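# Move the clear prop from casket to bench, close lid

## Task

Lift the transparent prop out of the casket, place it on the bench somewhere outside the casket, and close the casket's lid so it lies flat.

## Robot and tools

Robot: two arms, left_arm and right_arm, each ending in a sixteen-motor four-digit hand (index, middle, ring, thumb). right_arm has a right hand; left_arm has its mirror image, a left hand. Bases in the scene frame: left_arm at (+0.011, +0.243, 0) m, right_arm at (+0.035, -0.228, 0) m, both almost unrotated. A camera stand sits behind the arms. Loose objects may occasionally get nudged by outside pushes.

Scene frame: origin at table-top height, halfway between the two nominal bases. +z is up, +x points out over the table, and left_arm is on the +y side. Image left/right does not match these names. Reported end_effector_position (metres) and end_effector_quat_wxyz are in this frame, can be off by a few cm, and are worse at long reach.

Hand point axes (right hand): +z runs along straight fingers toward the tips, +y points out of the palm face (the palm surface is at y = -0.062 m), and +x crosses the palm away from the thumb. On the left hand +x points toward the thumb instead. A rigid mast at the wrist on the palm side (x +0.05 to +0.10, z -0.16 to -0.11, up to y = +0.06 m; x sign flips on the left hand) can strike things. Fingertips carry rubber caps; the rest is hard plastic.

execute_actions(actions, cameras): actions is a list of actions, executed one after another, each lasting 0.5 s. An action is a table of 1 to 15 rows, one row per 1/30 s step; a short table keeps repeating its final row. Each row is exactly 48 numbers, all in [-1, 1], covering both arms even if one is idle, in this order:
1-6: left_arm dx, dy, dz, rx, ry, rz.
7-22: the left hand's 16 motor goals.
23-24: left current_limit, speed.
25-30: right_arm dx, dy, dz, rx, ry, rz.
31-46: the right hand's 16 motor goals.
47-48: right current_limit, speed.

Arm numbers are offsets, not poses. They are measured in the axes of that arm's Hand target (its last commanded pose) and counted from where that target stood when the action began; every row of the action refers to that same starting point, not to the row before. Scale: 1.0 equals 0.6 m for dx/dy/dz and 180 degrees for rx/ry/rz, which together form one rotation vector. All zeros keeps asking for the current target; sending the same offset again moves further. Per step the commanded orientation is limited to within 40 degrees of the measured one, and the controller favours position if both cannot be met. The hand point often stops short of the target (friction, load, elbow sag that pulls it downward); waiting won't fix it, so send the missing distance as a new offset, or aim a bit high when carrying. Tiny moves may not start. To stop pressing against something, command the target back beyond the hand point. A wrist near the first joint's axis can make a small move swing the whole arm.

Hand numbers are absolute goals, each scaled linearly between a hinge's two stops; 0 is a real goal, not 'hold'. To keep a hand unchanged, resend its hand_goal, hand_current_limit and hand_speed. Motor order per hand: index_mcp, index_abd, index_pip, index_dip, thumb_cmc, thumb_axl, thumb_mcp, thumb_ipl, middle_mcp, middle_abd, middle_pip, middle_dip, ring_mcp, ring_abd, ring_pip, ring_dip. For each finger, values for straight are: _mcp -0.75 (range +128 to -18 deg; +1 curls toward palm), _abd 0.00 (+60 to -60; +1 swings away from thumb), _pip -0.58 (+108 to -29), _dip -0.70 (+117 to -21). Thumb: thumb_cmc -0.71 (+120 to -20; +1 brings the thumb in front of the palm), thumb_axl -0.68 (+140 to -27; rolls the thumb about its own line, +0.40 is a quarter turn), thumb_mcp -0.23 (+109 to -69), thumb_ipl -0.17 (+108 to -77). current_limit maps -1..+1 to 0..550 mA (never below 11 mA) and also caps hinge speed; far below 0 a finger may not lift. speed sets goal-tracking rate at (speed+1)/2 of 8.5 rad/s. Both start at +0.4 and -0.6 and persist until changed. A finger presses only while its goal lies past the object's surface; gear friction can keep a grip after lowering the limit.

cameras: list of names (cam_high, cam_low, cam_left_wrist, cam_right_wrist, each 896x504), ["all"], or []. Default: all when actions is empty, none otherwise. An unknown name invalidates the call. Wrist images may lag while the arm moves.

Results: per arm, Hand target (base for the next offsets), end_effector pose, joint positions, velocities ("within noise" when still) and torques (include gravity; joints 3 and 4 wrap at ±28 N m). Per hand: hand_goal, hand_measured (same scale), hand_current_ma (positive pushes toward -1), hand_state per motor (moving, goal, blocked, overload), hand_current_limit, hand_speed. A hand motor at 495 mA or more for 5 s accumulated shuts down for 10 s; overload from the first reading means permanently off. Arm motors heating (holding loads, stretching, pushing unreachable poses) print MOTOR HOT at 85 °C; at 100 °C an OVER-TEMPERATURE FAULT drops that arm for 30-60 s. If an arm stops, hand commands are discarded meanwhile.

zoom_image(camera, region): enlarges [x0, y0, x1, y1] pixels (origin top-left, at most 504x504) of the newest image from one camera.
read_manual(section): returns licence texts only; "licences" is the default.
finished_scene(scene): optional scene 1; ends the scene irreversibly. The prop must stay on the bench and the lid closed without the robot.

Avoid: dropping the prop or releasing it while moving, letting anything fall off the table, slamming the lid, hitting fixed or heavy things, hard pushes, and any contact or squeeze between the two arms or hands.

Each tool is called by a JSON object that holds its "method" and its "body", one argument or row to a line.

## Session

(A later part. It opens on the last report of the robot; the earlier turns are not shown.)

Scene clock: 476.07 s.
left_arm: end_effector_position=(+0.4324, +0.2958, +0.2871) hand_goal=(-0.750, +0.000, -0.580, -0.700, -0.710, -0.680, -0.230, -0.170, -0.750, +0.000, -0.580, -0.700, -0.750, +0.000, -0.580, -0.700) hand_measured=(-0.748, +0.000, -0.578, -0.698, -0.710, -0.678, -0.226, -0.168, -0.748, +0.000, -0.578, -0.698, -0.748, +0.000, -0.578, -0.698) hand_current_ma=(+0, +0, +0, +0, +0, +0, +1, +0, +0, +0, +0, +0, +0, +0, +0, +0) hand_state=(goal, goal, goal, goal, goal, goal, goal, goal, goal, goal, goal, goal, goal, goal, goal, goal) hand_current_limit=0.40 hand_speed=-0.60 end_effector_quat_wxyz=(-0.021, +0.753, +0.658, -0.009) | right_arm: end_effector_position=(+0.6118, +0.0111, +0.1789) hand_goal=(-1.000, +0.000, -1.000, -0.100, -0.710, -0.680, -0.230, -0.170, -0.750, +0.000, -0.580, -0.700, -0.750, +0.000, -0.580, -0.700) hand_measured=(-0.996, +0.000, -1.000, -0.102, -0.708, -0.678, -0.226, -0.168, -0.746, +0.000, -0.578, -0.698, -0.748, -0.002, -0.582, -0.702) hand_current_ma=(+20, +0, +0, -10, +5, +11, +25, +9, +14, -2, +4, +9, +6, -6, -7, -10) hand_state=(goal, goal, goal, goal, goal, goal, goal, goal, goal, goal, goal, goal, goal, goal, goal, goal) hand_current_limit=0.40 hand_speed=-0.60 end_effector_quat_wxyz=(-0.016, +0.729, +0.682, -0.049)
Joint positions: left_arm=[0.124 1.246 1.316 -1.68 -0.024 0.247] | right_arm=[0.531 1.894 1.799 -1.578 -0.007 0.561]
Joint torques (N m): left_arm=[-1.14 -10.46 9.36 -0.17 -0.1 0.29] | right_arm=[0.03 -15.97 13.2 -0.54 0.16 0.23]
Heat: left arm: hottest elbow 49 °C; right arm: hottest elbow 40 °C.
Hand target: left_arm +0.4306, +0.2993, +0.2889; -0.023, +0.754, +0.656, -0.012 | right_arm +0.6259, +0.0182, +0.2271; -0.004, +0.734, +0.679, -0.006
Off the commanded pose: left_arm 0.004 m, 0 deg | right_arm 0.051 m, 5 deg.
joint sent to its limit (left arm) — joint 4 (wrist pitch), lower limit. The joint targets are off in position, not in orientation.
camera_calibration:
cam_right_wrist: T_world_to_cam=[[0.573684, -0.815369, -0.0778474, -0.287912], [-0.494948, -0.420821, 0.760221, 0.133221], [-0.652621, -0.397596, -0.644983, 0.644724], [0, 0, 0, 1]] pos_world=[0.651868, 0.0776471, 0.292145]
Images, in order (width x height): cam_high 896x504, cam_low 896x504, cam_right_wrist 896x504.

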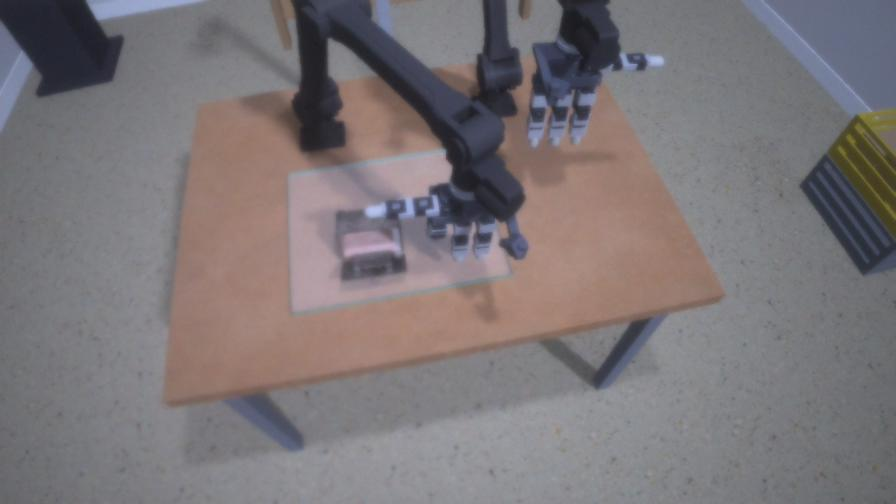

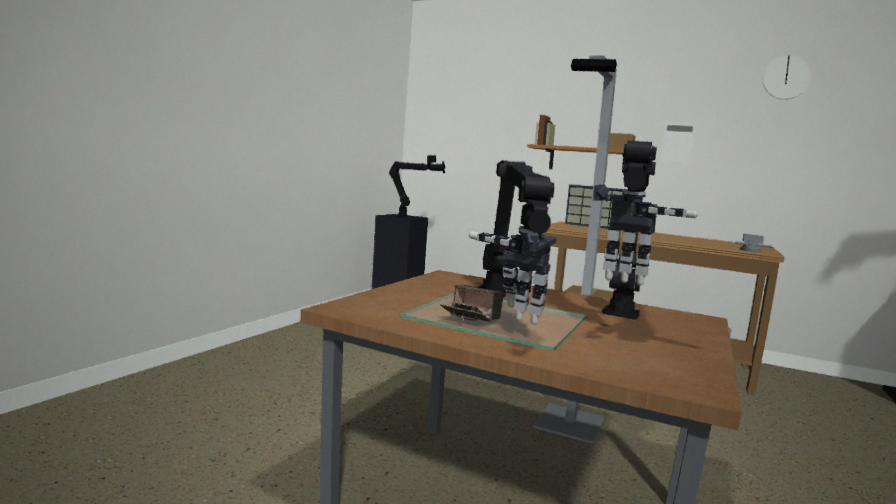

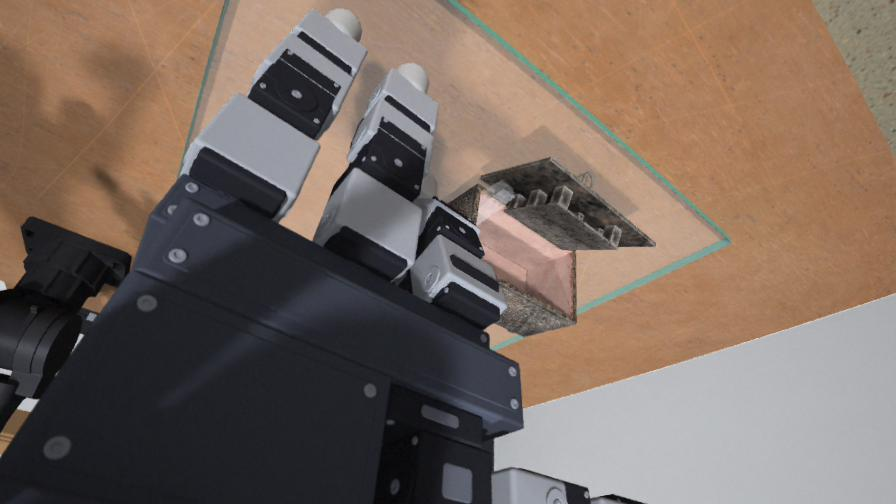

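{"method": "execute_actions", "body": {
  "actions": [
    [[0,0,0,0,0,0,-0.75,0,-0.58,-0.7,-0.71,-0.68,-0.23,-0.17,-0.75,0,-0.58,-0.7,-0.75,0,-0.58,-0.7,0.4,-0.6,-0.02,-0.02,-0.133,0,0,0,-0.75,0,-0.58,-0.7,-0.71,-0.68,-0.23,-0.17,-0.75,0,-0.58,-0.7,-0.75,0,-0.58,-0.7,0.4,-0.6]],
    [[0,0,0,0,0,0,-0.75,0,-0.58,-0.7,-0.71,-0.68,-0.23,-0.17,-0.75,0,-0.58,-0.7,-0.75,0,-0.58,-0.7,0.4,-0.6,-0.14,-0.09,0,0,0,0,-0.75,0,-0.58,-0.7,-0.71,-0.68,-0.23,-0.17,-0.75,0,-0.58,-0.7,-0.75,0,-0.58,-0.7,0.4,-0.6]],
    [[0,0,0,0,0,0,-0.75,0,-0.58,-0.7,-0.71,-0.68,-0.23,-0.17,-0.75,0,-0.58,-0.7,-0.75,0,-0.58,-0.7,0.4,-0.6,-0.14,-0.09,0,0,0,0,-0.75,0,-0.58,-0.7,-0.71,-0.68,-0.23,-0.17,-0.75,0,-0.58,-0.7,-0.75,0,-0.58,-0.7,0.4,-0.6]],
    [[0,0,0,0,0,0,-0.75,0,-0.58,-0.7,-0.71,-0.68,-0.23,-0.17,-0.75,0,-0.58,-0.7,-0.75,0,-0.58,-0.7,0.4,-0.6,-0.14,-0.09,0,0,0,0,-0.75,0,-0.58,-0.7,-0.71,-0.68,-0.23,-0.17,-0.75,0,-0.58,-0.7,-0.75,0,-0.58,-0.7,0.4,-0.6]],
    [[0,0,0,0,0,0,-0.75,0,-0.58,-0.7,-0.71,-0.68,-0.23,-0.17,-0.75,0,-0.58,-0.7,-0.75,0,-0.58,-0.7,0.4,-0.6,-0.12,-0.083,0,0,0,0,-0.75,0,-0.58,-0.7,-0.71,-0.68,-0.23,-0.17,-0.75,0,-0.58,-0.7,-0.75,0,-0.58,-0.7,0.4,-0.6]],
    [[0,0,0,0,0,0,-0.75,0,-0.58,-0.7,-0.71,-0.68,-0.23,-0.17,-0.75,0,-0.58,-0.7,-0.75,0,-0.58,-0.7,0.4,-0.6,0,0,0,0,0,0.0787,-0.75,0,-0.58,-0.7,-0.71,-0.68,-0.23,-0.17,-0.75,0,-0.58,-0.7,-0.75,0,-0.58,-0.7,0.4,-0.6]],
    [[0,0,0,0,0,0,-0.75,0,-0.58,-0.7,-0.71,-0.68,-0.23,-0.17,-0.75,0,-0.58,-0.7,-0.75,0,-0.58,-0.7,0.4,-0.6,0,0,0,0,0,0.0787,-0.75,0,-0.58,-0.7,-0.71,-0.68,-0.23,-0.17,-0.75,0,-0.58,-0.7,-0.75,0,-0.58,-0.7,0.4,-0.6]],
    [[0,0,0,0,0,0,-0.75,0,-0.58,-0.7,-0.71,-0.68,-0.23,-0.17,-0.75,0,-0.58,-0.7,-0.75,0,-0.58,-0.7,0.4,-0.6,0,0,0,0,0,0.0787,-0.75,0,-0.58,-0.7,-0.71,-0.68,-0.23,-0.17,-0.75,0,-0.58,-0.7,-0.75,0,-0.58,-0.7,0.4,-0.6]],
    [[0,0,0,0,0,0,-0.75,0,-0.58,-0.7,-0.71,-0.68,-0.23,-0.17,-0.75,0,-0.58,-0.7,-0.75,0,-0.58,-0.7,0.4,-0.6,0,0,0,0,0,0.0787,-0.75,0,-0.58,-0.7,-0.71,-0.68,-0.23,-0.17,-0.75,0,-0.58,-0.7,-0.75,0,-0.58,-0.7,0.4,-0.6]],
    [[0,0,0,0,0,0,-0.75,0,-0.58,-0.7,-0.71,-0.68,-0.23,-0.17,-0.75,0,-0.58,-0.7,-0.75,0,-0.58,-0.7,0.4,-0.6,0,0,0,0,0,0.0787,-0.75,0,-0.58,-0.7,-0.71,-0.68,-0.23,-0.17,-0.75,0,-0.58,-0.7,-0.75,0,-0.58,-0.7,0.4,-0.6]],
    [[0,0,0,0,0,0,-0.75,0,-0.58,-0.7,-0.71,-0.68,-0.23,-0.17,-0.75,0,-0.58,-0.7,-0.75,0,-0.58,-0.7,0.4,-0.6,0,0,0,0,0,0.0787,-0.75,0,-0.58,-0.7,-0.71,-0.68,-0.23,-0.17,-0.75,0,-0.58,-0.7,-0.75,0,-0.58,-0.7,0.4,-0.6]],
    [[0,0,0,0,0,0,-0.75,0,-0.58,-0.7,-0.71,-0.68,-0.23,-0.17,-0.75,0,-0.58,-0.7,-0.75,0,-0.58,-0.7,0.4,-0.6,0,0,0,0.0833,0,0,-0.75,0,-0.58,-0.7,-0.71,-0.68,-0.23,-0.17,-0.75,0,-0.58,-0.7,-0.75,0,-0.58,-0.7,0.4,-0.6]],
    [[0,0,0,0,0,0,-0.75,0,-0.58,-0.7,-0.71,-0.68,-0.23,-0.17,-0.75,0,-0.58,-0.7,-0.75,0,-0.58,-0.7,0.4,-0.6,0,0,0,0.0833,0,0,-0.75,0,-0.58,-0.7,-0.71,-0.68,-0.23,-0.17,-0.75,0,-0.58,-0.7,-0.75,0,-0.58,-0.7,0.4,-0.6]],
    [[0,0,0,0,0,0,-0.75,0,-0.58,-0.7,-0.71,-0.68,-0.23,-0.17,-0.75,0,-0.58,-0.7,-0.75,0,-0.58,-0.7,0.4,-0.6,0,0,0,0.0833,0,0,-0.75,0,-0.58,-0.7,-0.71,-0.68,-0.23,-0.17,-0.75,0,-0.58,-0.7,-0.75,0,-0.58,-0.7,0.4,-0.6]]
  ],
  "cameras": ["all"]
}}

Scene clock: 503.13 s.
left_arm: end_effector_position=(+0.4324, +0.2958, +0.2871) hand_goal=(-0.750, +0.000, -0.580, -0.700, -0.710, -0.680, -0.230, -0.170, -0.750, +0.000, -0.580, -0.700, -0.750, +0.000, -0.580, -0.700) hand_measured=(-0.748, +0.000, -0.578, -0.698, -0.710, -0.678, -0.226, -0.168, -0.748, +0.000, -0.578, -0.698, -0.748, +0.000, -0.578, -0.698) hand_current_ma=(+0, +0, +0, +0, +0, +0, +1, +0, +0, +0, +0, +0, +0, +0, +0, +0) hand_state=(goal, goal, goal, goal, goal, goal, goal, goal, goal, goal, goal, goal, goal, goal, goal, goal) hand_current_limit=0.40 hand_speed=-0.60 end_effector_quat_wxyz=(-0.021, +0.753, +0.658, -0.009) | right_arm: end_effector_position=(+0.3724, -0.2983, +0.2881) hand_goal=(-0.750, +0.000, -0.580, -0.700, -0.710, -0.680, -0.230, -0.170, -0.750, +0.000, -0.580, -0.700, -0.750, +0.000, -0.580, -0.700) hand_measured=(-0.744, +0.000, -0.580, -0.698, -0.706, -0.678, -0.226, -0.168, -0.744, +0.000, -0.580, -0.698, -0.744, +0.000, -0.580, -0.702) hand_current_ma=(+26, +1, +0, +10, +15, +11, +25, +9, +30, +1, +4, +8, +27, +0, +0, -9) hand_state=(goal, goal, goal, goal, goal, goal, goal, goal, goal, goal, goal, goal, goal, goal, goal, goal) hand_current_limit=0.40 hand_speed=-0.60 end_effector_quat_wxyz=(-0.323, +0.941, -0.063, +0.072)
Joint positions: left_arm=[0.124 1.246 1.316 -1.68 -0.024 0.247] | right_arm=[-0.285 1.273 1.377 -1.703 -0.675 1.373]
Joint torques (N m): left_arm=[-1.2 -10.46 9.37 -0.18 -0.11 0.29] | right_arm=[0.03 -7.12 11.06 -0.29 -1.04 -0.01]
Heat: left arm: hottest elbow 46 °C; right arm: hottest elbow 41 °C.
Hand target: left_arm +0.4306, +0.2993, +0.2889; -0.023, +0.754, +0.656, -0.012 | right_arm +0.3776, -0.2989, +0.3116; -0.381, +0.925, +0.001, -0.008
Off the commanded pose: left_arm 0.004 m, 0 deg | right_arm 0.024 m, 14 deg.
joint sent to its limit (left arm) — joint 4 (wrist pitch), lower limit. The joint targets are off in position, not in orientation.
joint sent to its limit (right arm) — joint 4 (wrist pitch), lower limit. The joint targets are off in position and orientation.
camera_calibration:
cam_left_wrist: T_world_to_cam=[[-0.710641, -0.702913, 0.0300417, 0.470895], [-0.421911, 0.459943, 0.781309, -0.228986], [-0.563009, 0.542556, -0.623421, 0.381684], [0, 0, 0, 1]] pos_world=[0.452917, 0.229233, 0.402712]
cam_right_wrist: T_world_to_cam=[[-0.793099, -0.332617, -0.510255, 0.383259], [-0.563351, 0.0820633, 0.822132, -0.0407884], [-0.231582, 0.939485, -0.252464, 0.564964], [0, 0, 0, 1]] pos_world=[0.411819, -0.399949, 0.371726]

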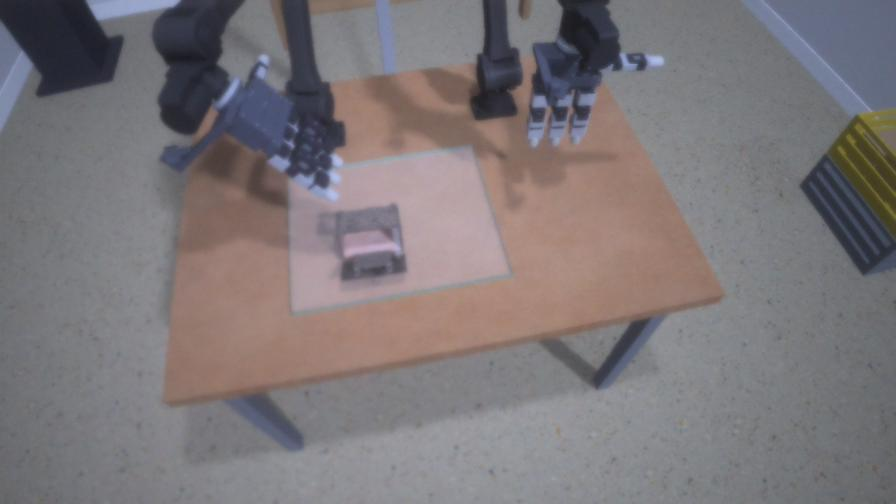

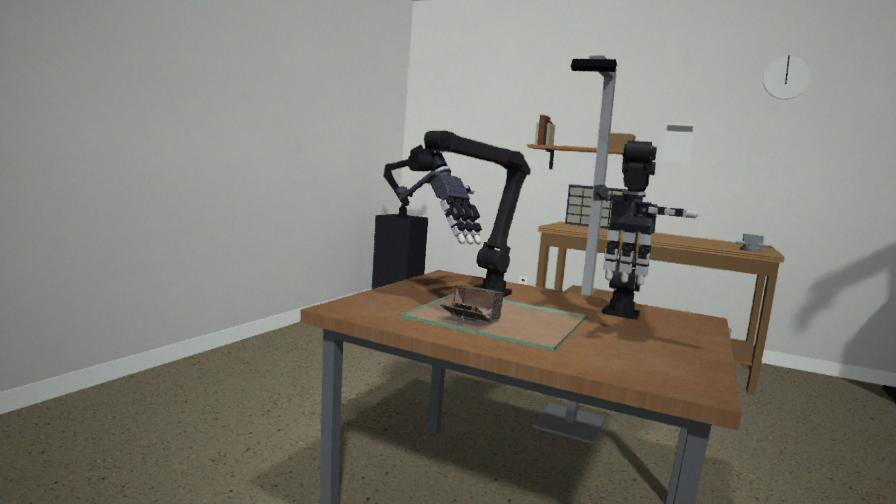

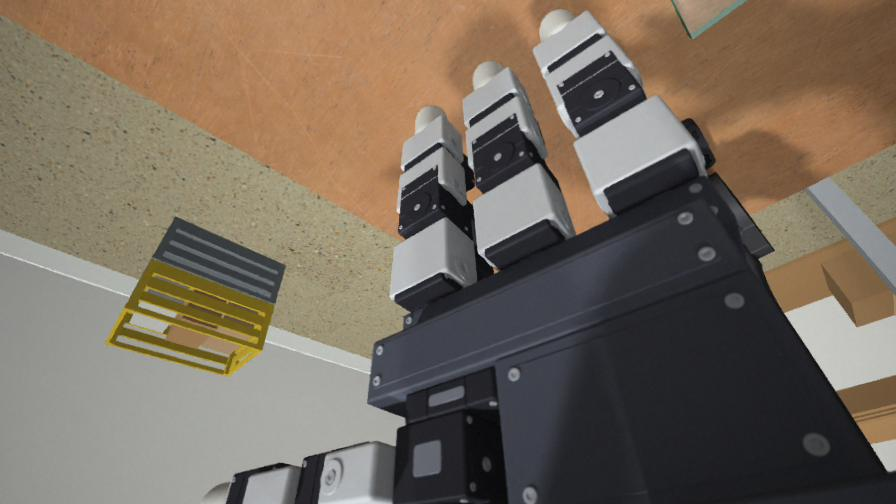

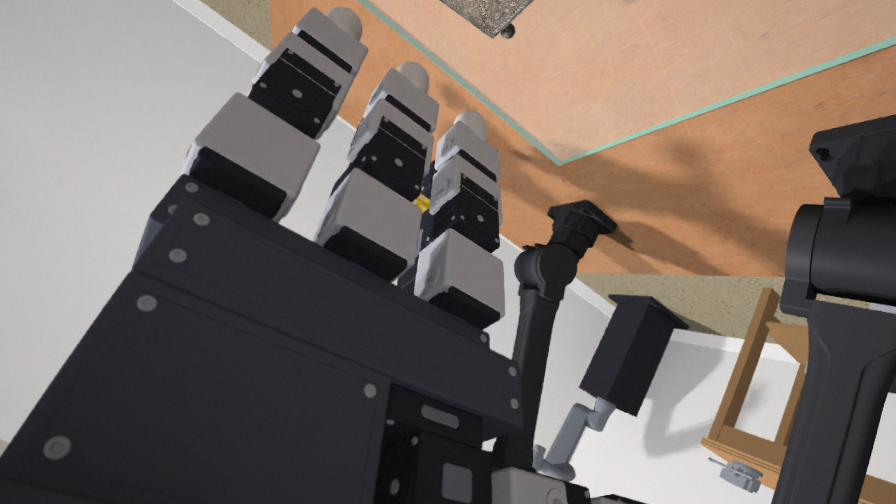

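{"method": "execute_actions", "body": {
  "actions": []
}}

Scene clock: 509.67 s.
left_arm: end_effector_position=(+0.4324, +0.2958, +0.2871) hand_goal=(-0.750, +0.000, -0.580, -0.700, -0.710, -0.680, -0.230, -0.170, -0.750, +0.000, -0.580, -0.700, -0.750, +0.000, -0.580, -0.700) hand_measured=(-0.748, +0.000, -0.578, -0.698, -0.710, -0.678, -0.226, -0.168, -0.748, +0.000, -0.578, -0.698, -0.748, +0.000, -0.578, -0.698) hand_current_ma=(+0, +0, +0, +0, +0, +0, +1, +0, +0, +0, +0, +0, +0, +0, +0, +0) hand_state=(goal, goal, goal, goal, goal, goal, goal, goal, goal, goal, goal, goal, goal, goal, goal, goal) hand_current_limit=0.40 hand_speed=-0.60 end_effector_quat_wxyz=(-0.021, +0.753, +0.658, -0.009) | right_arm: end_effector_position=(+0.3724, -0.2983, +0.2881) hand_goal=(-0.750, +0.000, -0.580, -0.700, -0.710, -0.680, -0.230, -0.170, -0.750, +0.000, -0.580, -0.700, -0.750, +0.000, -0.580, -0.700) hand_measured=(-0.744, +0.000, -0.580, -0.698, -0.706, -0.678, -0.226, -0.168, -0.744, +0.000, -0.580, -0.698, -0.744, +0.000, -0.580, -0.702) hand_current_ma=(+26, +1, +0, +10, +15, +11, +25, +9, +30, +1, +4, +8, +27, +0, +0, -9) hand_state=(goal, goal, goal, goal, goal, goal, goal, goal, goal, goal, goal, goal, goal, goal, goal, goal) hand_current_limit=0.40 hand_speed=-0.60 end_effector_quat_wxyz=(-0.323, +0.941, -0.063, +0.072)
Joint positions: left_arm=[0.124 1.246 1.316 -1.68 -0.024 0.247] | right_arm=[-0.285 1.273 1.377 -1.703 -0.675 1.373]
Joint velocities: within noise
Joint torques (N m): left_arm=[-1.2 -10.46 9.39 -0.17 -0.1 0.3] | right_arm=[0.15 -7.06 11.03 -0.31 -1.05 -0.03]
Heat: left arm: hottest elbow 46 °C; right arm: hottest elbow 41 °C.
Hand target: left_arm +0.4306, +0.2993, +0.2889; -0.023, +0.754, +0.656, -0.012 | right_arm +0.3776, -0.2989, +0.3116; -0.381, +0.925, +0.001, -0.008
Off the commanded pose: left_arm 0.004 m, 0 deg | right_arm 0.024 m, 14 deg.
camera_calibration:
cam_left_wrist: T_world_to_cam=[[-0.710641, -0.702913, 0.0300417, 0.470895], [-0.421911, 0.459943, 0.781309, -0.228986], [-0.563009, 0.542556, -0.623421, 0.381684], [0, 0, 0, 1]] pos_world=[0.452917, 0.229233, 0.402712]
cam_right_wrist: T_world_to_cam=[[-0.793099, -0.332617, -0.510255, 0.383259], [-0.563351, 0.0820633, 0.822132, -0.0407884], [-0.231582, 0.939485, -0.252464, 0.564964], [0, 0, 0, 1]] pos_world=[0.411819, -0.399949, 0.371726]

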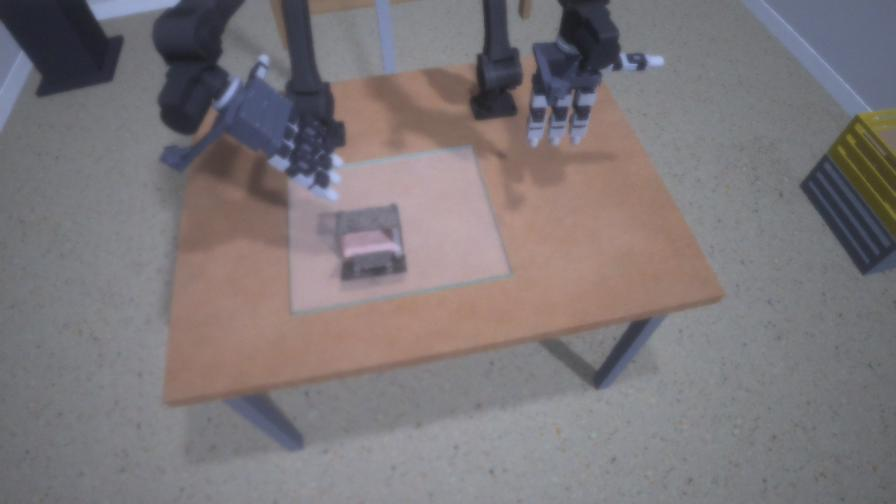

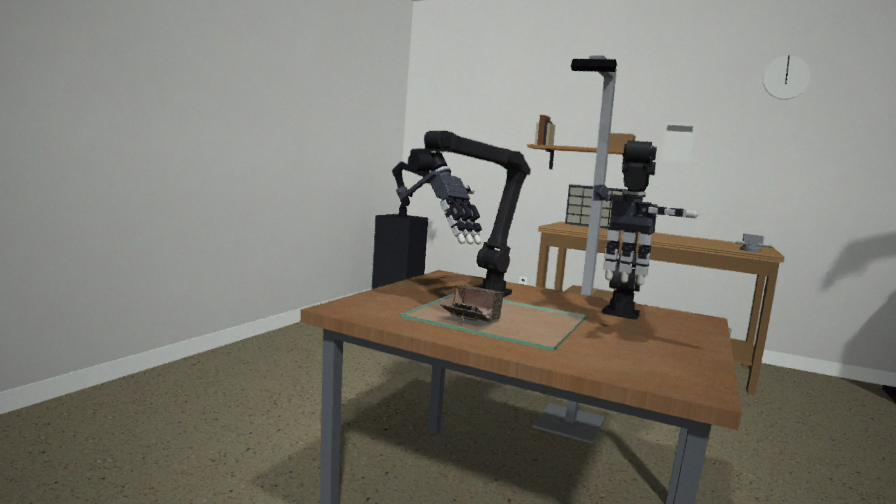

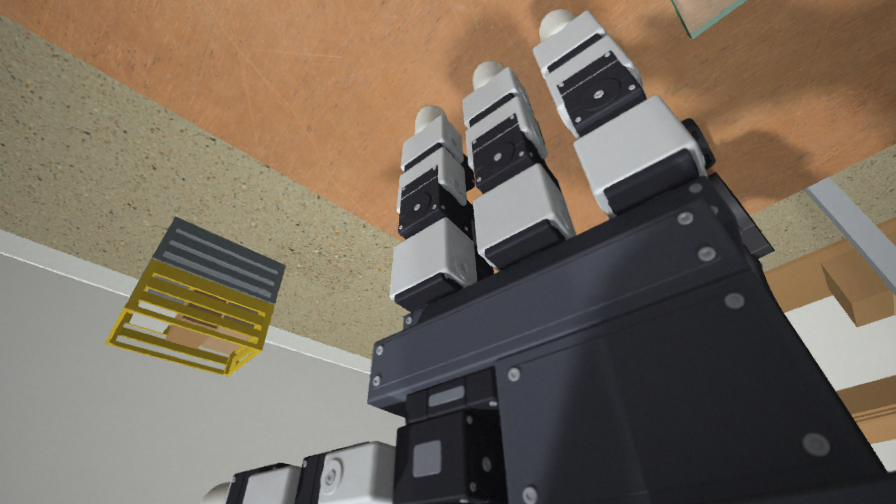

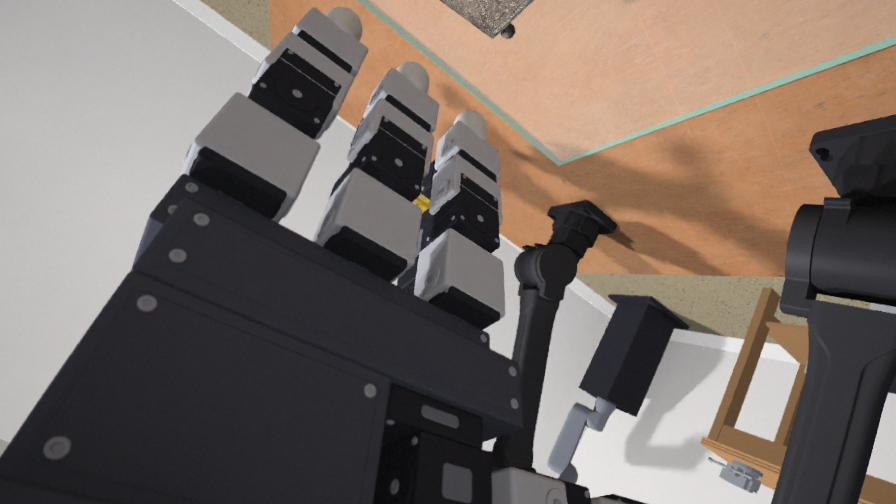

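{"method": "zoom_image", "body": {
  "camera": "cam_high",
  "region": [310, 180, 440, 300]
}}

{"method": "zoom_image", "body": {
  "camera": "cam_low",
  "region": [420, 270, 530, 340]
}}

Scaled by 3.877 from the camera's 896x504 image, which has a finer 1280x720 frame.

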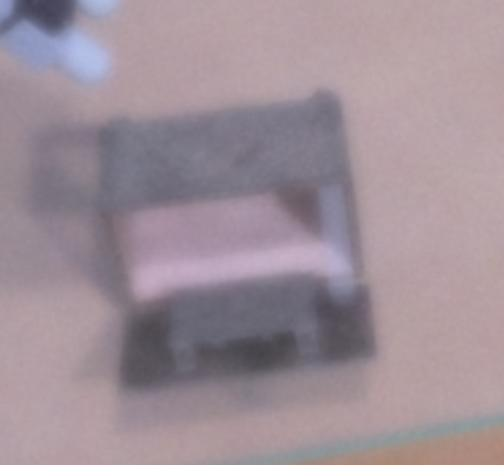

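Scaled by 4.582 from the camera's 896x504 image, which has a finer 1280x720 frame.

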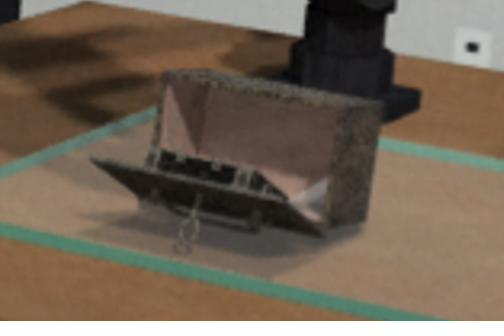

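{"method": "execute_actions", "body": {
  "actions": [
    [[0,0,0,0,0,0,-0.75,0,-0.58,-0.7,-0.71,-0.68,-0.23,-0.17,-0.75,0,-0.58,-0.7,-0.75,0,-0.58,-0.7,0.4,-0.6,0.026,0.073,0.08,0,0,0,-0.75,0,-0.58,-0.7,-0.71,-0.68,-0.23,-0.17,-0.75,0,-0.58,-0.7,0.07,0,0.3,0.17,0.4,-0.6]],
    [[0,0,0,0,0,0,-0.75,0,-0.58,-0.7,-0.71,-0.68,-0.23,-0.17,-0.75,0,-0.58,-0.7,-0.75,0,-0.58,-0.7,0.4,-0.6,0.026,0.073,0.08,0,0,0,-0.75,0,-0.58,-0.7,-0.71,-0.68,-0.23,-0.17,-0.75,0,-0.58,-0.7,0.07,0,0.3,0.17,0.4,-0.6]]
  ],
  "cameras": ["cam_high","cam_low","cam_right_wrist"]
}}

Scene clock: 527.67 s.
left_arm: end_effector_position=(+0.4324, +0.2958, +0.2871) hand_goal=(-0.750, +0.000, -0.580, -0.700, -0.710, -0.680, -0.230, -0.170, -0.750, +0.000, -0.580, -0.700, -0.750, +0.000, -0.580, -0.700) hand_measured=(-0.748, +0.000, -0.578, -0.698, -0.710, -0.678, -0.226, -0.168, -0.748, +0.000, -0.578, -0.698, -0.748, +0.000, -0.578, -0.698) hand_current_ma=(+0, +0, +0, +0, +0, +0, +1, +0, +0, +0, +0, +0, +0, +0, +0, +0) hand_state=(goal, goal, goal, goal, goal, goal, goal, goal, goal, goal, goal, goal, goal, goal, goal, goal) hand_current_limit=0.40 hand_speed=-0.60 end_effector_quat_wxyz=(-0.021, +0.753, +0.658, -0.009) | right_arm: end_effector_position=(+0.3992, -0.2973, +0.1763) hand_goal=(-0.750, +0.000, -0.580, -0.700, -0.710, -0.680, -0.230, -0.170, -0.750, +0.000, -0.580, -0.700, +0.070, +0.000, +0.300, +0.170) hand_measured=(-0.744, +0.000, -0.580, -0.698, -0.704, -0.678, -0.226, -0.168, -0.742, +0.000, -0.580, -0.698, +0.062, +0.000, +0.292, +0.166) hand_current_ma=(+28, +1, +0, +10, +21, +11, +25, +9, +31, +1, +4, +8, -35, +0, -30, -13) hand_state=(goal, goal, goal, goal, goal, goal, goal, goal, goal, goal, goal, goal, goal, goal, goal, goal) hand_current_limit=0.40 hand_speed=-0.60 end_effector_quat_wxyz=(-0.383, +0.924, -0.016, -0.021)
Joint positions: left_arm=[0.124 1.246 1.316 -1.68 -0.024 0.247] | right_arm=[-0.287 1.517 1.293 -1.686 -0.724 1.154]
Joint torques (N m): left_arm=[-1.26 -10.58 9.37 -0.2 -0.11 0.29] | right_arm=[1.26 -8.23 8.03 -0.32 -0.92 -0.03]
Heat: left arm: hottest elbow 45 °C; right arm: hottest elbow 40 °C.
Hand target: left_arm +0.4306, +0.2993, +0.2889; -0.023, +0.754, +0.656, -0.012 | right_arm +0.4068, -0.2931, +0.1813; -0.381, +0.925, +0.001, -0.008
Off the commanded pose: left_arm 0.004 m, 0 deg | right_arm 0.010 m, 2 deg.
joint sent to its limit (left arm) — joint 4 (wrist pitch), lower limit. The joint targets are off in position, not in orientation.
camera_calibration:
cam_right_wrist: T_world_to_cam=[[-0.801608, -0.394947, -0.448821, 0.321746], [-0.445165, -0.106799, 0.889057, -0.0489758], [-0.399065, 0.912475, -0.0902053, 0.572109], [0, 0, 0, 1]] pos_world=[0.46442, -0.400194, 0.239556]
Images, in order (width x height): cam_high 896x504, cam_low 896x504, cam_right_wrist 896x504.

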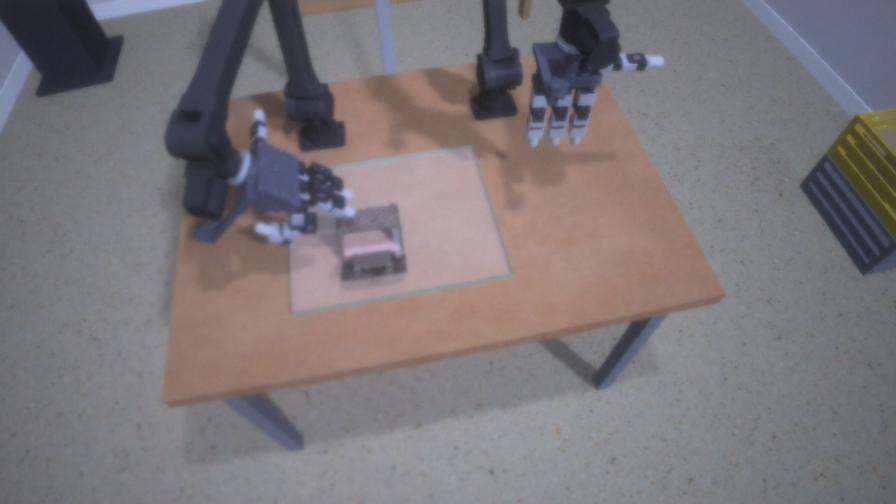

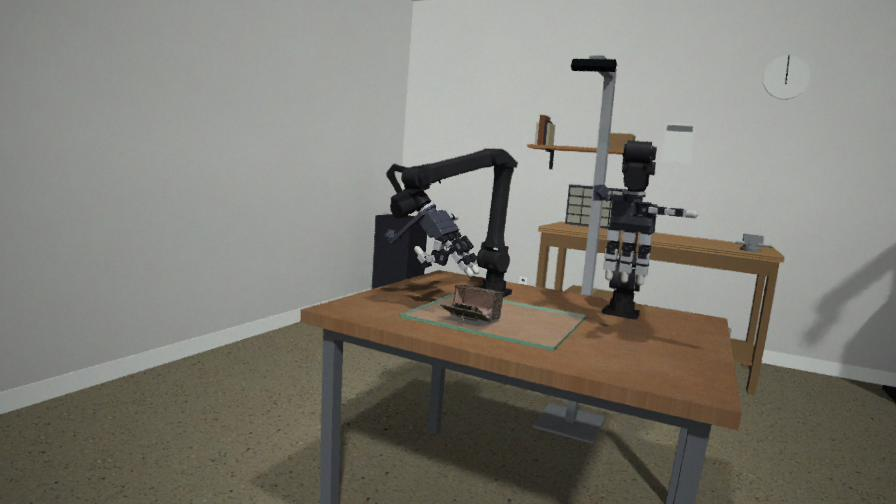

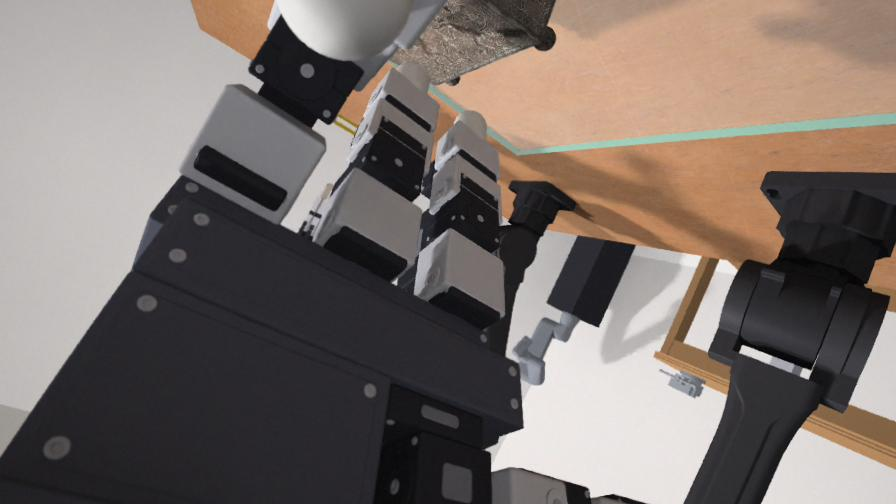

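{"method": "execute_actions", "body": {
  "actions": [
    [[0,0,0,0,0,0,-0.75,0,-0.58,-0.7,-0.71,-0.68,-0.23,-0.17,-0.75,0,-0.58,-0.7,-0.75,0,-0.58,-0.7,0.4,-0.6,0.014,0.055,0.055,0,0,0,-0.75,0,-0.58,-0.7,-0.71,-0.68,-0.23,-0.17,-0.75,0,-0.58,-0.7,0.07,0,0.3,0.17,0.4,-0.6]]
  ],
  "cameras": ["cam_high","cam_low","cam_right_wrist"]
}}

{"method": "zoom_image", "body": {
  "camera": "cam_low",
  "region": [400, 240, 530, 340]
}}

Scene clock: 530.43 s.
left_arm: end_effector_position=(+0.4324, +0.2958, +0.2871) hand_goal=(-0.750, +0.000, -0.580, -0.700, -0.710, -0.680, -0.230, -0.170, -0.750, +0.000, -0.580, -0.700, -0.750, +0.000, -0.580, -0.700) hand_measured=(-0.748, +0.000, -0.578, -0.698, -0.710, -0.678, -0.226, -0.168, -0.748, +0.000, -0.578, -0.698, -0.748, +0.000, -0.578, -0.698) hand_current_ma=(+0, +0, +0, +0, +0, +0, +1, +0, +0, +0, +0, +0, +0, +0, +0, +0) hand_state=(goal, goal, goal, goal, goal, goal, goal, goal, goal, goal, goal, goal, goal, goal, goal, goal) hand_current_limit=0.40 hand_speed=-0.60 end_effector_quat_wxyz=(-0.021, +0.753, +0.658, -0.009) | right_arm: end_effector_position=(+0.4091, -0.2990, +0.1407) hand_goal=(-0.750, +0.000, -0.580, -0.700, -0.710, -0.680, -0.230, -0.170, -0.750, +0.000, -0.580, -0.700, +0.070, +0.000, +0.300, +0.170) hand_measured=(-0.744, +0.000, -0.580, -0.698, -0.704, -0.678, -0.226, -0.168, -0.764, -0.014, -0.590, -0.702, +0.062, +0.000, +0.292, +0.166) hand_current_ma=(+30, +1, +0, +10, +22, +11, +25, +9, -60, -52, -37, -10, -35, +0, -29, -13) hand_state=(goal, goal, goal, goal, goal, goal, goal, goal, goal, goal, goal, goal, goal, goal, goal, goal) hand_current_limit=0.40 hand_speed=-0.60 end_effector_quat_wxyz=(-0.381, +0.925, -0.011, -0.008)
Joint positions: left_arm=[0.124 1.246 1.316 -1.68 -0.024 0.247] | right_arm=[-0.285 1.547 1.236 -1.57 -0.729 1.153]
Joint torques (N m): left_arm=[-1.26 -10.46 9.39 -0.21 -0.11 0.29] | right_arm=[1.49 -7.36 6.86 -0.02 -0.79 0.06]
Heat: left arm: hottest elbow 45 °C; right arm: hottest elbow 40 °C.
Hand target: left_arm +0.4306, +0.2993, +0.2889; -0.023, +0.754, +0.656, -0.012 | right_arm +0.4145, -0.2932, +0.1345; -0.381, +0.925, +0.001, -0.008
Off the commanded pose: left_arm 0.004 m, 0 deg | right_arm 0.010 m, 1 deg.
joint sent to its limit (left arm) — joint 4 (wrist pitch), lower limit. The joint targets are off in position, not in orientation.
camera_calibration:
cam_right_wrist: T_world_to_cam=[[-0.788471, -0.397157, -0.46966, 0.309952], [-0.470242, -0.102957, 0.876512, 0.000110549], [-0.396467, 0.911958, -0.105581, 0.575466], [0, 0, 0, 1]] pos_world=[0.472593, -0.401689, 0.206233]
Images, in order (width x height): cam_high 896x504, cam_low 896x504, cam_right_wrist 896x504.

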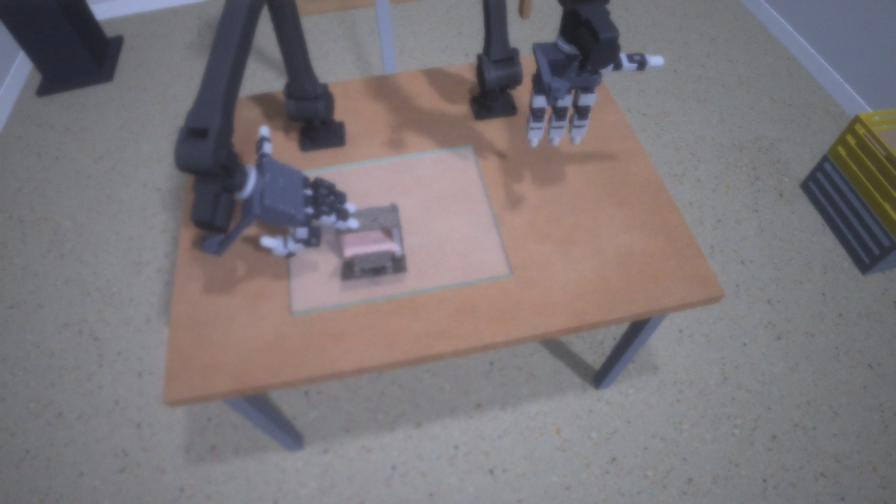

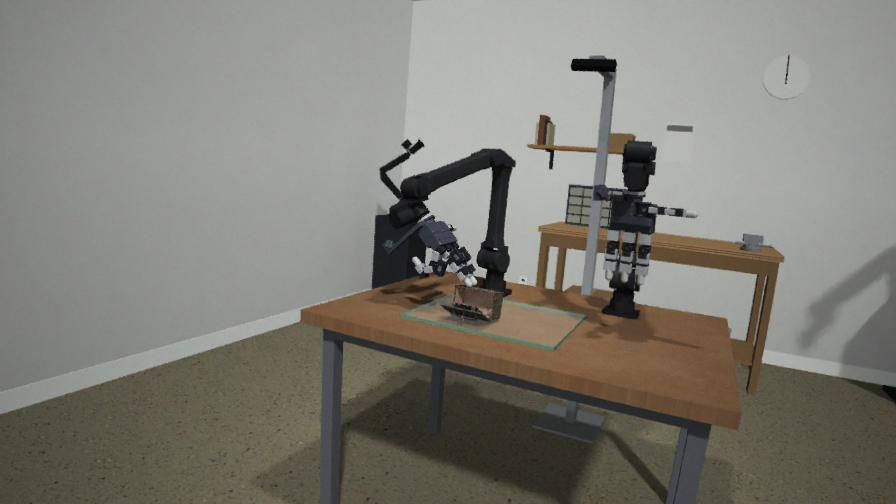

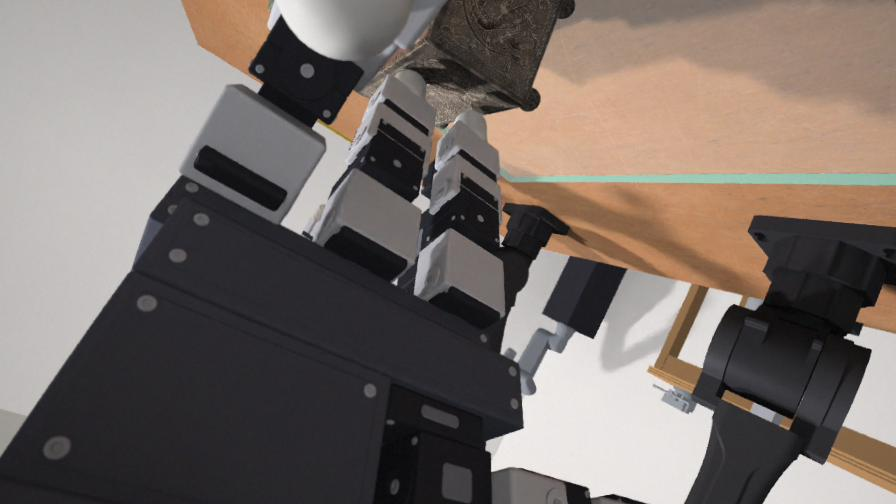

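Scaled by 3.877 from the camera's 896x504 image, which has a finer 1280x720 frame.

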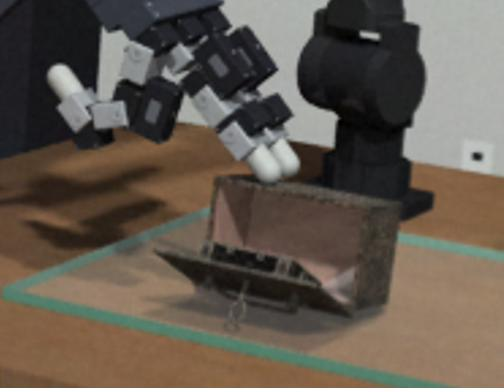

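{"method": "execute_actions", "body": {
  "actions": [
    [[0,0,0,0,0,0,-0.75,0,-0.58,-0.7,-0.71,-0.68,-0.23,-0.17,-0.75,0,-0.58,-0.7,-0.75,0,-0.58,-0.7,0.4,-0.6,0.0,0.014,0.014,0,0,0,-0.75,0,-0.58,-0.7,-0.71,-0.68,-0.23,-0.17,-0.75,0,-0.58,-0.7,0.07,0,0.3,0.17,0.4,-0.6]]
  ],
  "cameras": ["cam_high","cam_low","cam_right_wrist"]
}}

{"method": "zoom_image", "body": {
  "camera": "cam_low",
  "region": [430, 260, 530, 340]
}}

{"method": "zoom_image", "body": {
  "camera": "cam_right_wrist",
  "region": [350, 0, 600, 160]
}}

Scene clock: 533.93 s.
left_arm: end_effector_position=(+0.4324, +0.2958, +0.2871) hand_goal=(-0.750, +0.000, -0.580, -0.700, -0.710, -0.680, -0.230, -0.170, -0.750, +0.000, -0.580, -0.700, -0.750, +0.000, -0.580, -0.700) hand_measured=(-0.748, +0.000, -0.578, -0.698, -0.710, -0.678, -0.226, -0.168, -0.748, +0.000, -0.578, -0.698, -0.748, +0.000, -0.578, -0.698) hand_current_ma=(+0, +0, +0, +0, +0, +0, +1, +0, +0, +0, +0, +0, +0, +0, +0, +0) hand_state=(goal, goal, goal, goal, goal, goal, goal, goal, goal, goal, goal, goal, goal, goal, goal, goal) hand_current_limit=0.40 hand_speed=-0.60 end_effector_quat_wxyz=(-0.021, +0.753, +0.658, -0.009) | right_arm: end_effector_position=(+0.4109, -0.2990, +0.1362) hand_goal=(-0.750, +0.000, -0.580, -0.700, -0.710, -0.680, -0.230, -0.170, -0.750, +0.000, -0.580, -0.700, +0.070, +0.000, +0.300, +0.170) hand_measured=(-0.744, +0.000, -0.580, -0.698, -0.704, -0.678, -0.226, -0.168, -0.782, -0.020, -0.600, -0.706, +0.062, +0.000, +0.292, +0.166) hand_current_ma=(+30, +1, +0, +10, +22, +11, +25, +9, -147, -77, -83, -28, -35, +0, -29, -13) hand_state=(goal, goal, goal, goal, goal, goal, goal, goal, blocked, blocked, goal, goal, goal, goal, goal, goal) hand_current_limit=0.40 hand_speed=-0.60 end_effector_quat_wxyz=(-0.380, +0.925, -0.009, -0.002)
Joint positions: left_arm=[0.124 1.246 1.316 -1.68 -0.024 0.247] | right_arm=[-0.285 1.547 1.225 -1.548 -0.732 1.153]
Joint torques (N m): left_arm=[-1.26 -10.52 9.4 -0.17 -0.1 0.3] | right_arm=[1.49 -6.53 6.01 0.28 -0.62 0.05]
Heat: left arm: hottest elbow 44 °C; right arm: hottest elbow 39 °C.
Hand target: left_arm +0.4306, +0.2993, +0.2889; -0.023, +0.754, +0.656, -0.012 | right_arm +0.4144, -0.2933, +0.1226; -0.381, +0.925, +0.001, -0.008
Off the commanded pose: left_arm 0.004 m, 0 deg | right_arm 0.015 m, 1 deg.
joint sent to its limit (left arm) — joint 4 (wrist pitch), lower limit. The joint targets are off in position, not in orientation.
camera_calibration:
cam_right_wrist: T_world_to_cam=[[-0.783226, -0.396621, -0.478799, 0.308582], [-0.480739, -0.102018, 0.870909, 0.0101859], [-0.394267, 0.912296, -0.110768, 0.57549], [0, 0, 0, 1]] pos_world=[0.473482, -0.401588, 0.202624]
Images, in order (width x height): cam_high 896x504, cam_low 896x504, cam_right_wrist 896x504.

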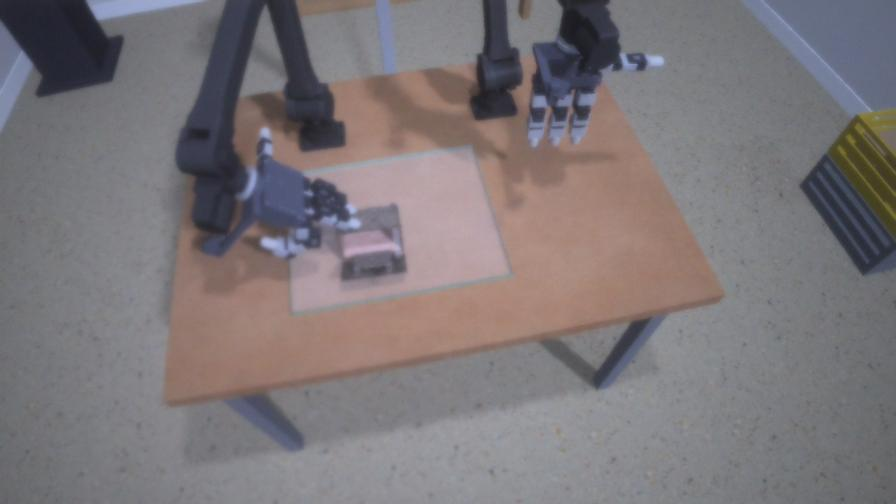

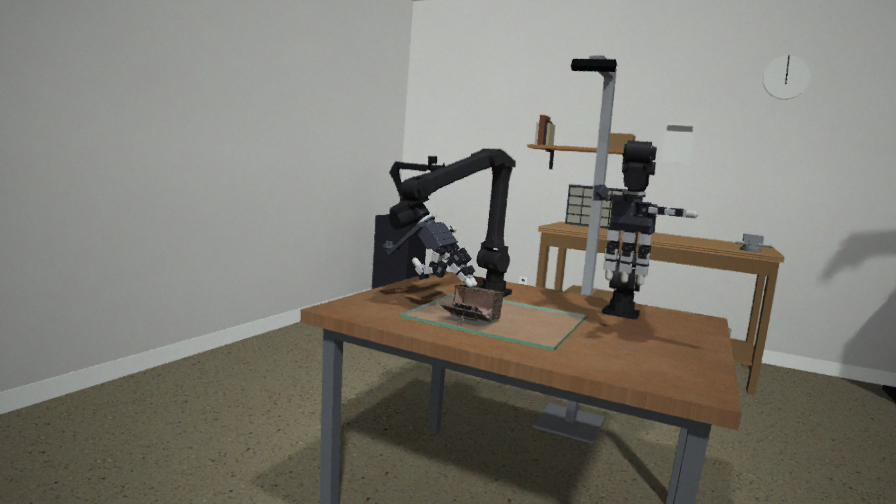

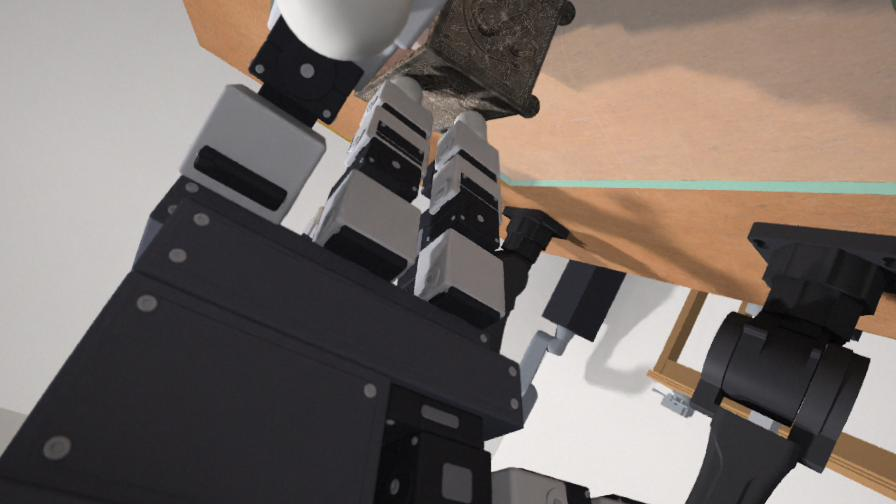

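Scaled by 5.040 from the camera's 896x504 image, which has a finer 1280x720 frame.

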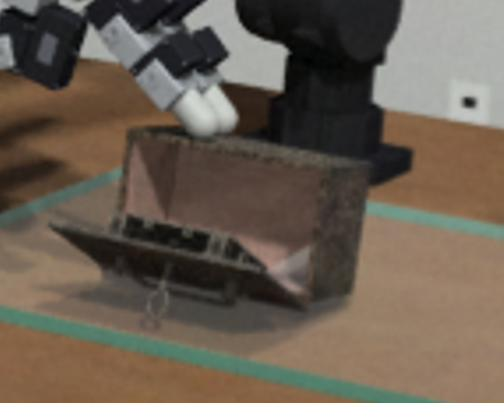

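Scaled by 2.016 from the camera's 896x504 image, which has a finer 1280x720 frame.

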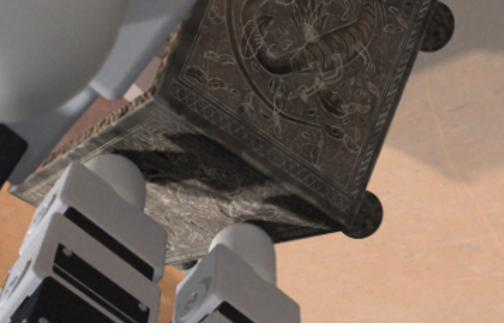

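{"method": "execute_actions", "body": {
  "actions": [
    [[0,0,0,0,0,0,-0.75,0,-0.58,-0.7,-0.71,-0.68,-0.23,-0.17,-0.75,0,-0.58,-0.7,-0.75,0,-0.58,-0.7,0.4,-0.6,-0.01,0.018,0.018,0,0,0,-0.75,0,-0.58,-0.7,-0.71,-0.68,-0.23,-0.17,-0.75,0,-0.58,-0.7,0.07,0,0.3,0.17,0.6,-0.6]]
  ],
  "cameras": ["cam_low","cam_right_wrist"]
}}

{"method": "zoom_image", "body": {
  "camera": "cam_right_wrist",
  "region": [350, 0, 600, 160]
}}

Scene clock: 538.97 s.
left_arm: end_effector_position=(+0.4324, +0.2958, +0.2871) hand_goal=(-0.750, +0.000, -0.580, -0.700, -0.710, -0.680, -0.230, -0.170, -0.750, +0.000, -0.580, -0.700, -0.750, +0.000, -0.580, -0.700) hand_measured=(-0.748, +0.000, -0.578, -0.698, -0.710, -0.678, -0.226, -0.168, -0.748, +0.000, -0.578, -0.698, -0.748, +0.000, -0.578, -0.698) hand_current_ma=(+0, +0, +0, +0, +0, +0, +1, +0, +0, +0, +0, +0, +0, +0, +0, +0) hand_state=(goal, goal, goal, goal, goal, goal, goal, goal, goal, goal, goal, goal, goal, goal, goal, goal) hand_current_limit=0.40 hand_speed=-0.60 end_effector_quat_wxyz=(-0.021, +0.753, +0.658, -0.009) | right_arm: end_effector_position=(+0.4087, -0.2960, +0.1273) hand_goal=(-0.750, +0.000, -0.580, -0.700, -0.710, -0.680, -0.230, -0.170, -0.750, +0.000, -0.580, -0.700, +0.070, +0.000, +0.300, +0.170) hand_measured=(-0.770, -0.004, -0.596, -0.706, -0.704, -0.678, -0.226, -0.168, -0.808, -0.022, -0.616, -0.714, +0.062, +0.000, +0.292, +0.166) hand_current_ma=(-96, -12, -64, -22, +22, +11, +25, +9, -280, -81, -156, -58, -34, +0, -29, -13) hand_state=(blocked, goal, goal, goal, goal, goal, goal, goal, blocked, blocked, blocked, goal, goal, goal, goal, goal) hand_current_limit=0.60 hand_speed=-0.60 end_effector_quat_wxyz=(-0.385, +0.923, -0.010, +0.000)
Joint positions: left_arm=[0.124 1.246 1.316 -1.68 -0.024 0.247] | right_arm=[-0.285 1.547 1.199 -1.522 -0.743 1.153]
Joint torques (N m): left_arm=[-1.32 -10.52 9.39 -0.18 -0.11 0.3] | right_arm=[1.03 -6.36 4.83 0.68 -0.11 -0.02]
Heat: left arm: hottest elbow 44 °C; right arm: hottest elbow 38 °C.
Hand target: left_arm +0.4306, +0.2993, +0.2889; -0.023, +0.754, +0.656, -0.012 | right_arm +0.4081, -0.2934, +0.1075; -0.381, +0.925, +0.001, -0.008
Off the commanded pose: left_arm 0.004 m, 0 deg | right_arm 0.020 m, 2 deg.
joint sent to its limit (left arm) — joint 4 (wrist pitch), lower limit. The joint targets are off in position, not in orientation.
camera_calibration:
cam_right_wrist: T_world_to_cam=[[-0.7828, -0.389249, -0.485499, 0.306569], [-0.484161, -0.109139, 0.868146, 0.0167899], [-0.390911, 0.914644, -0.103025, 0.569357], [0, 0, 0, 1]] pos_world=[0.470679, -0.399595, 0.192921]
Images, in order (width x height): cam_low 896x504, cam_right_wrist 896x504.

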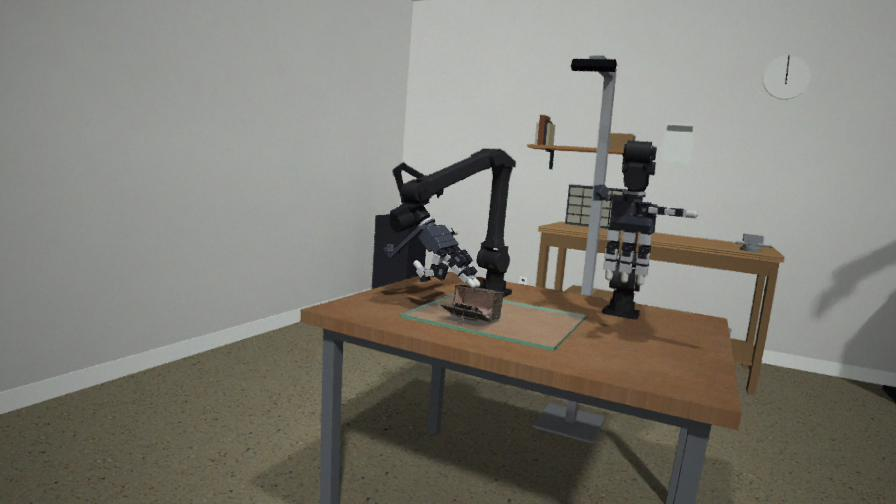

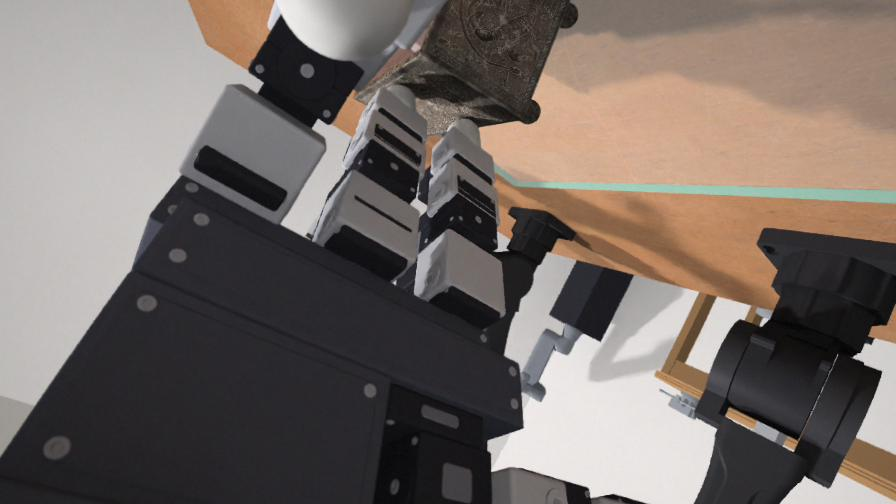

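Scaled by 2.016 from the camera's 896x504 image, which has a finer 1280x720 frame.

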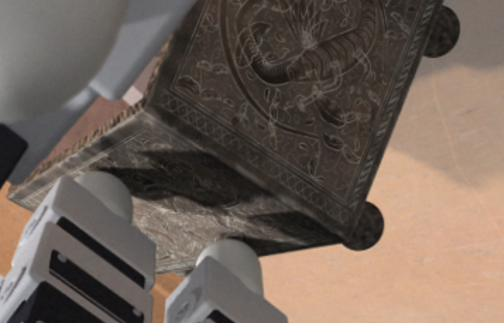

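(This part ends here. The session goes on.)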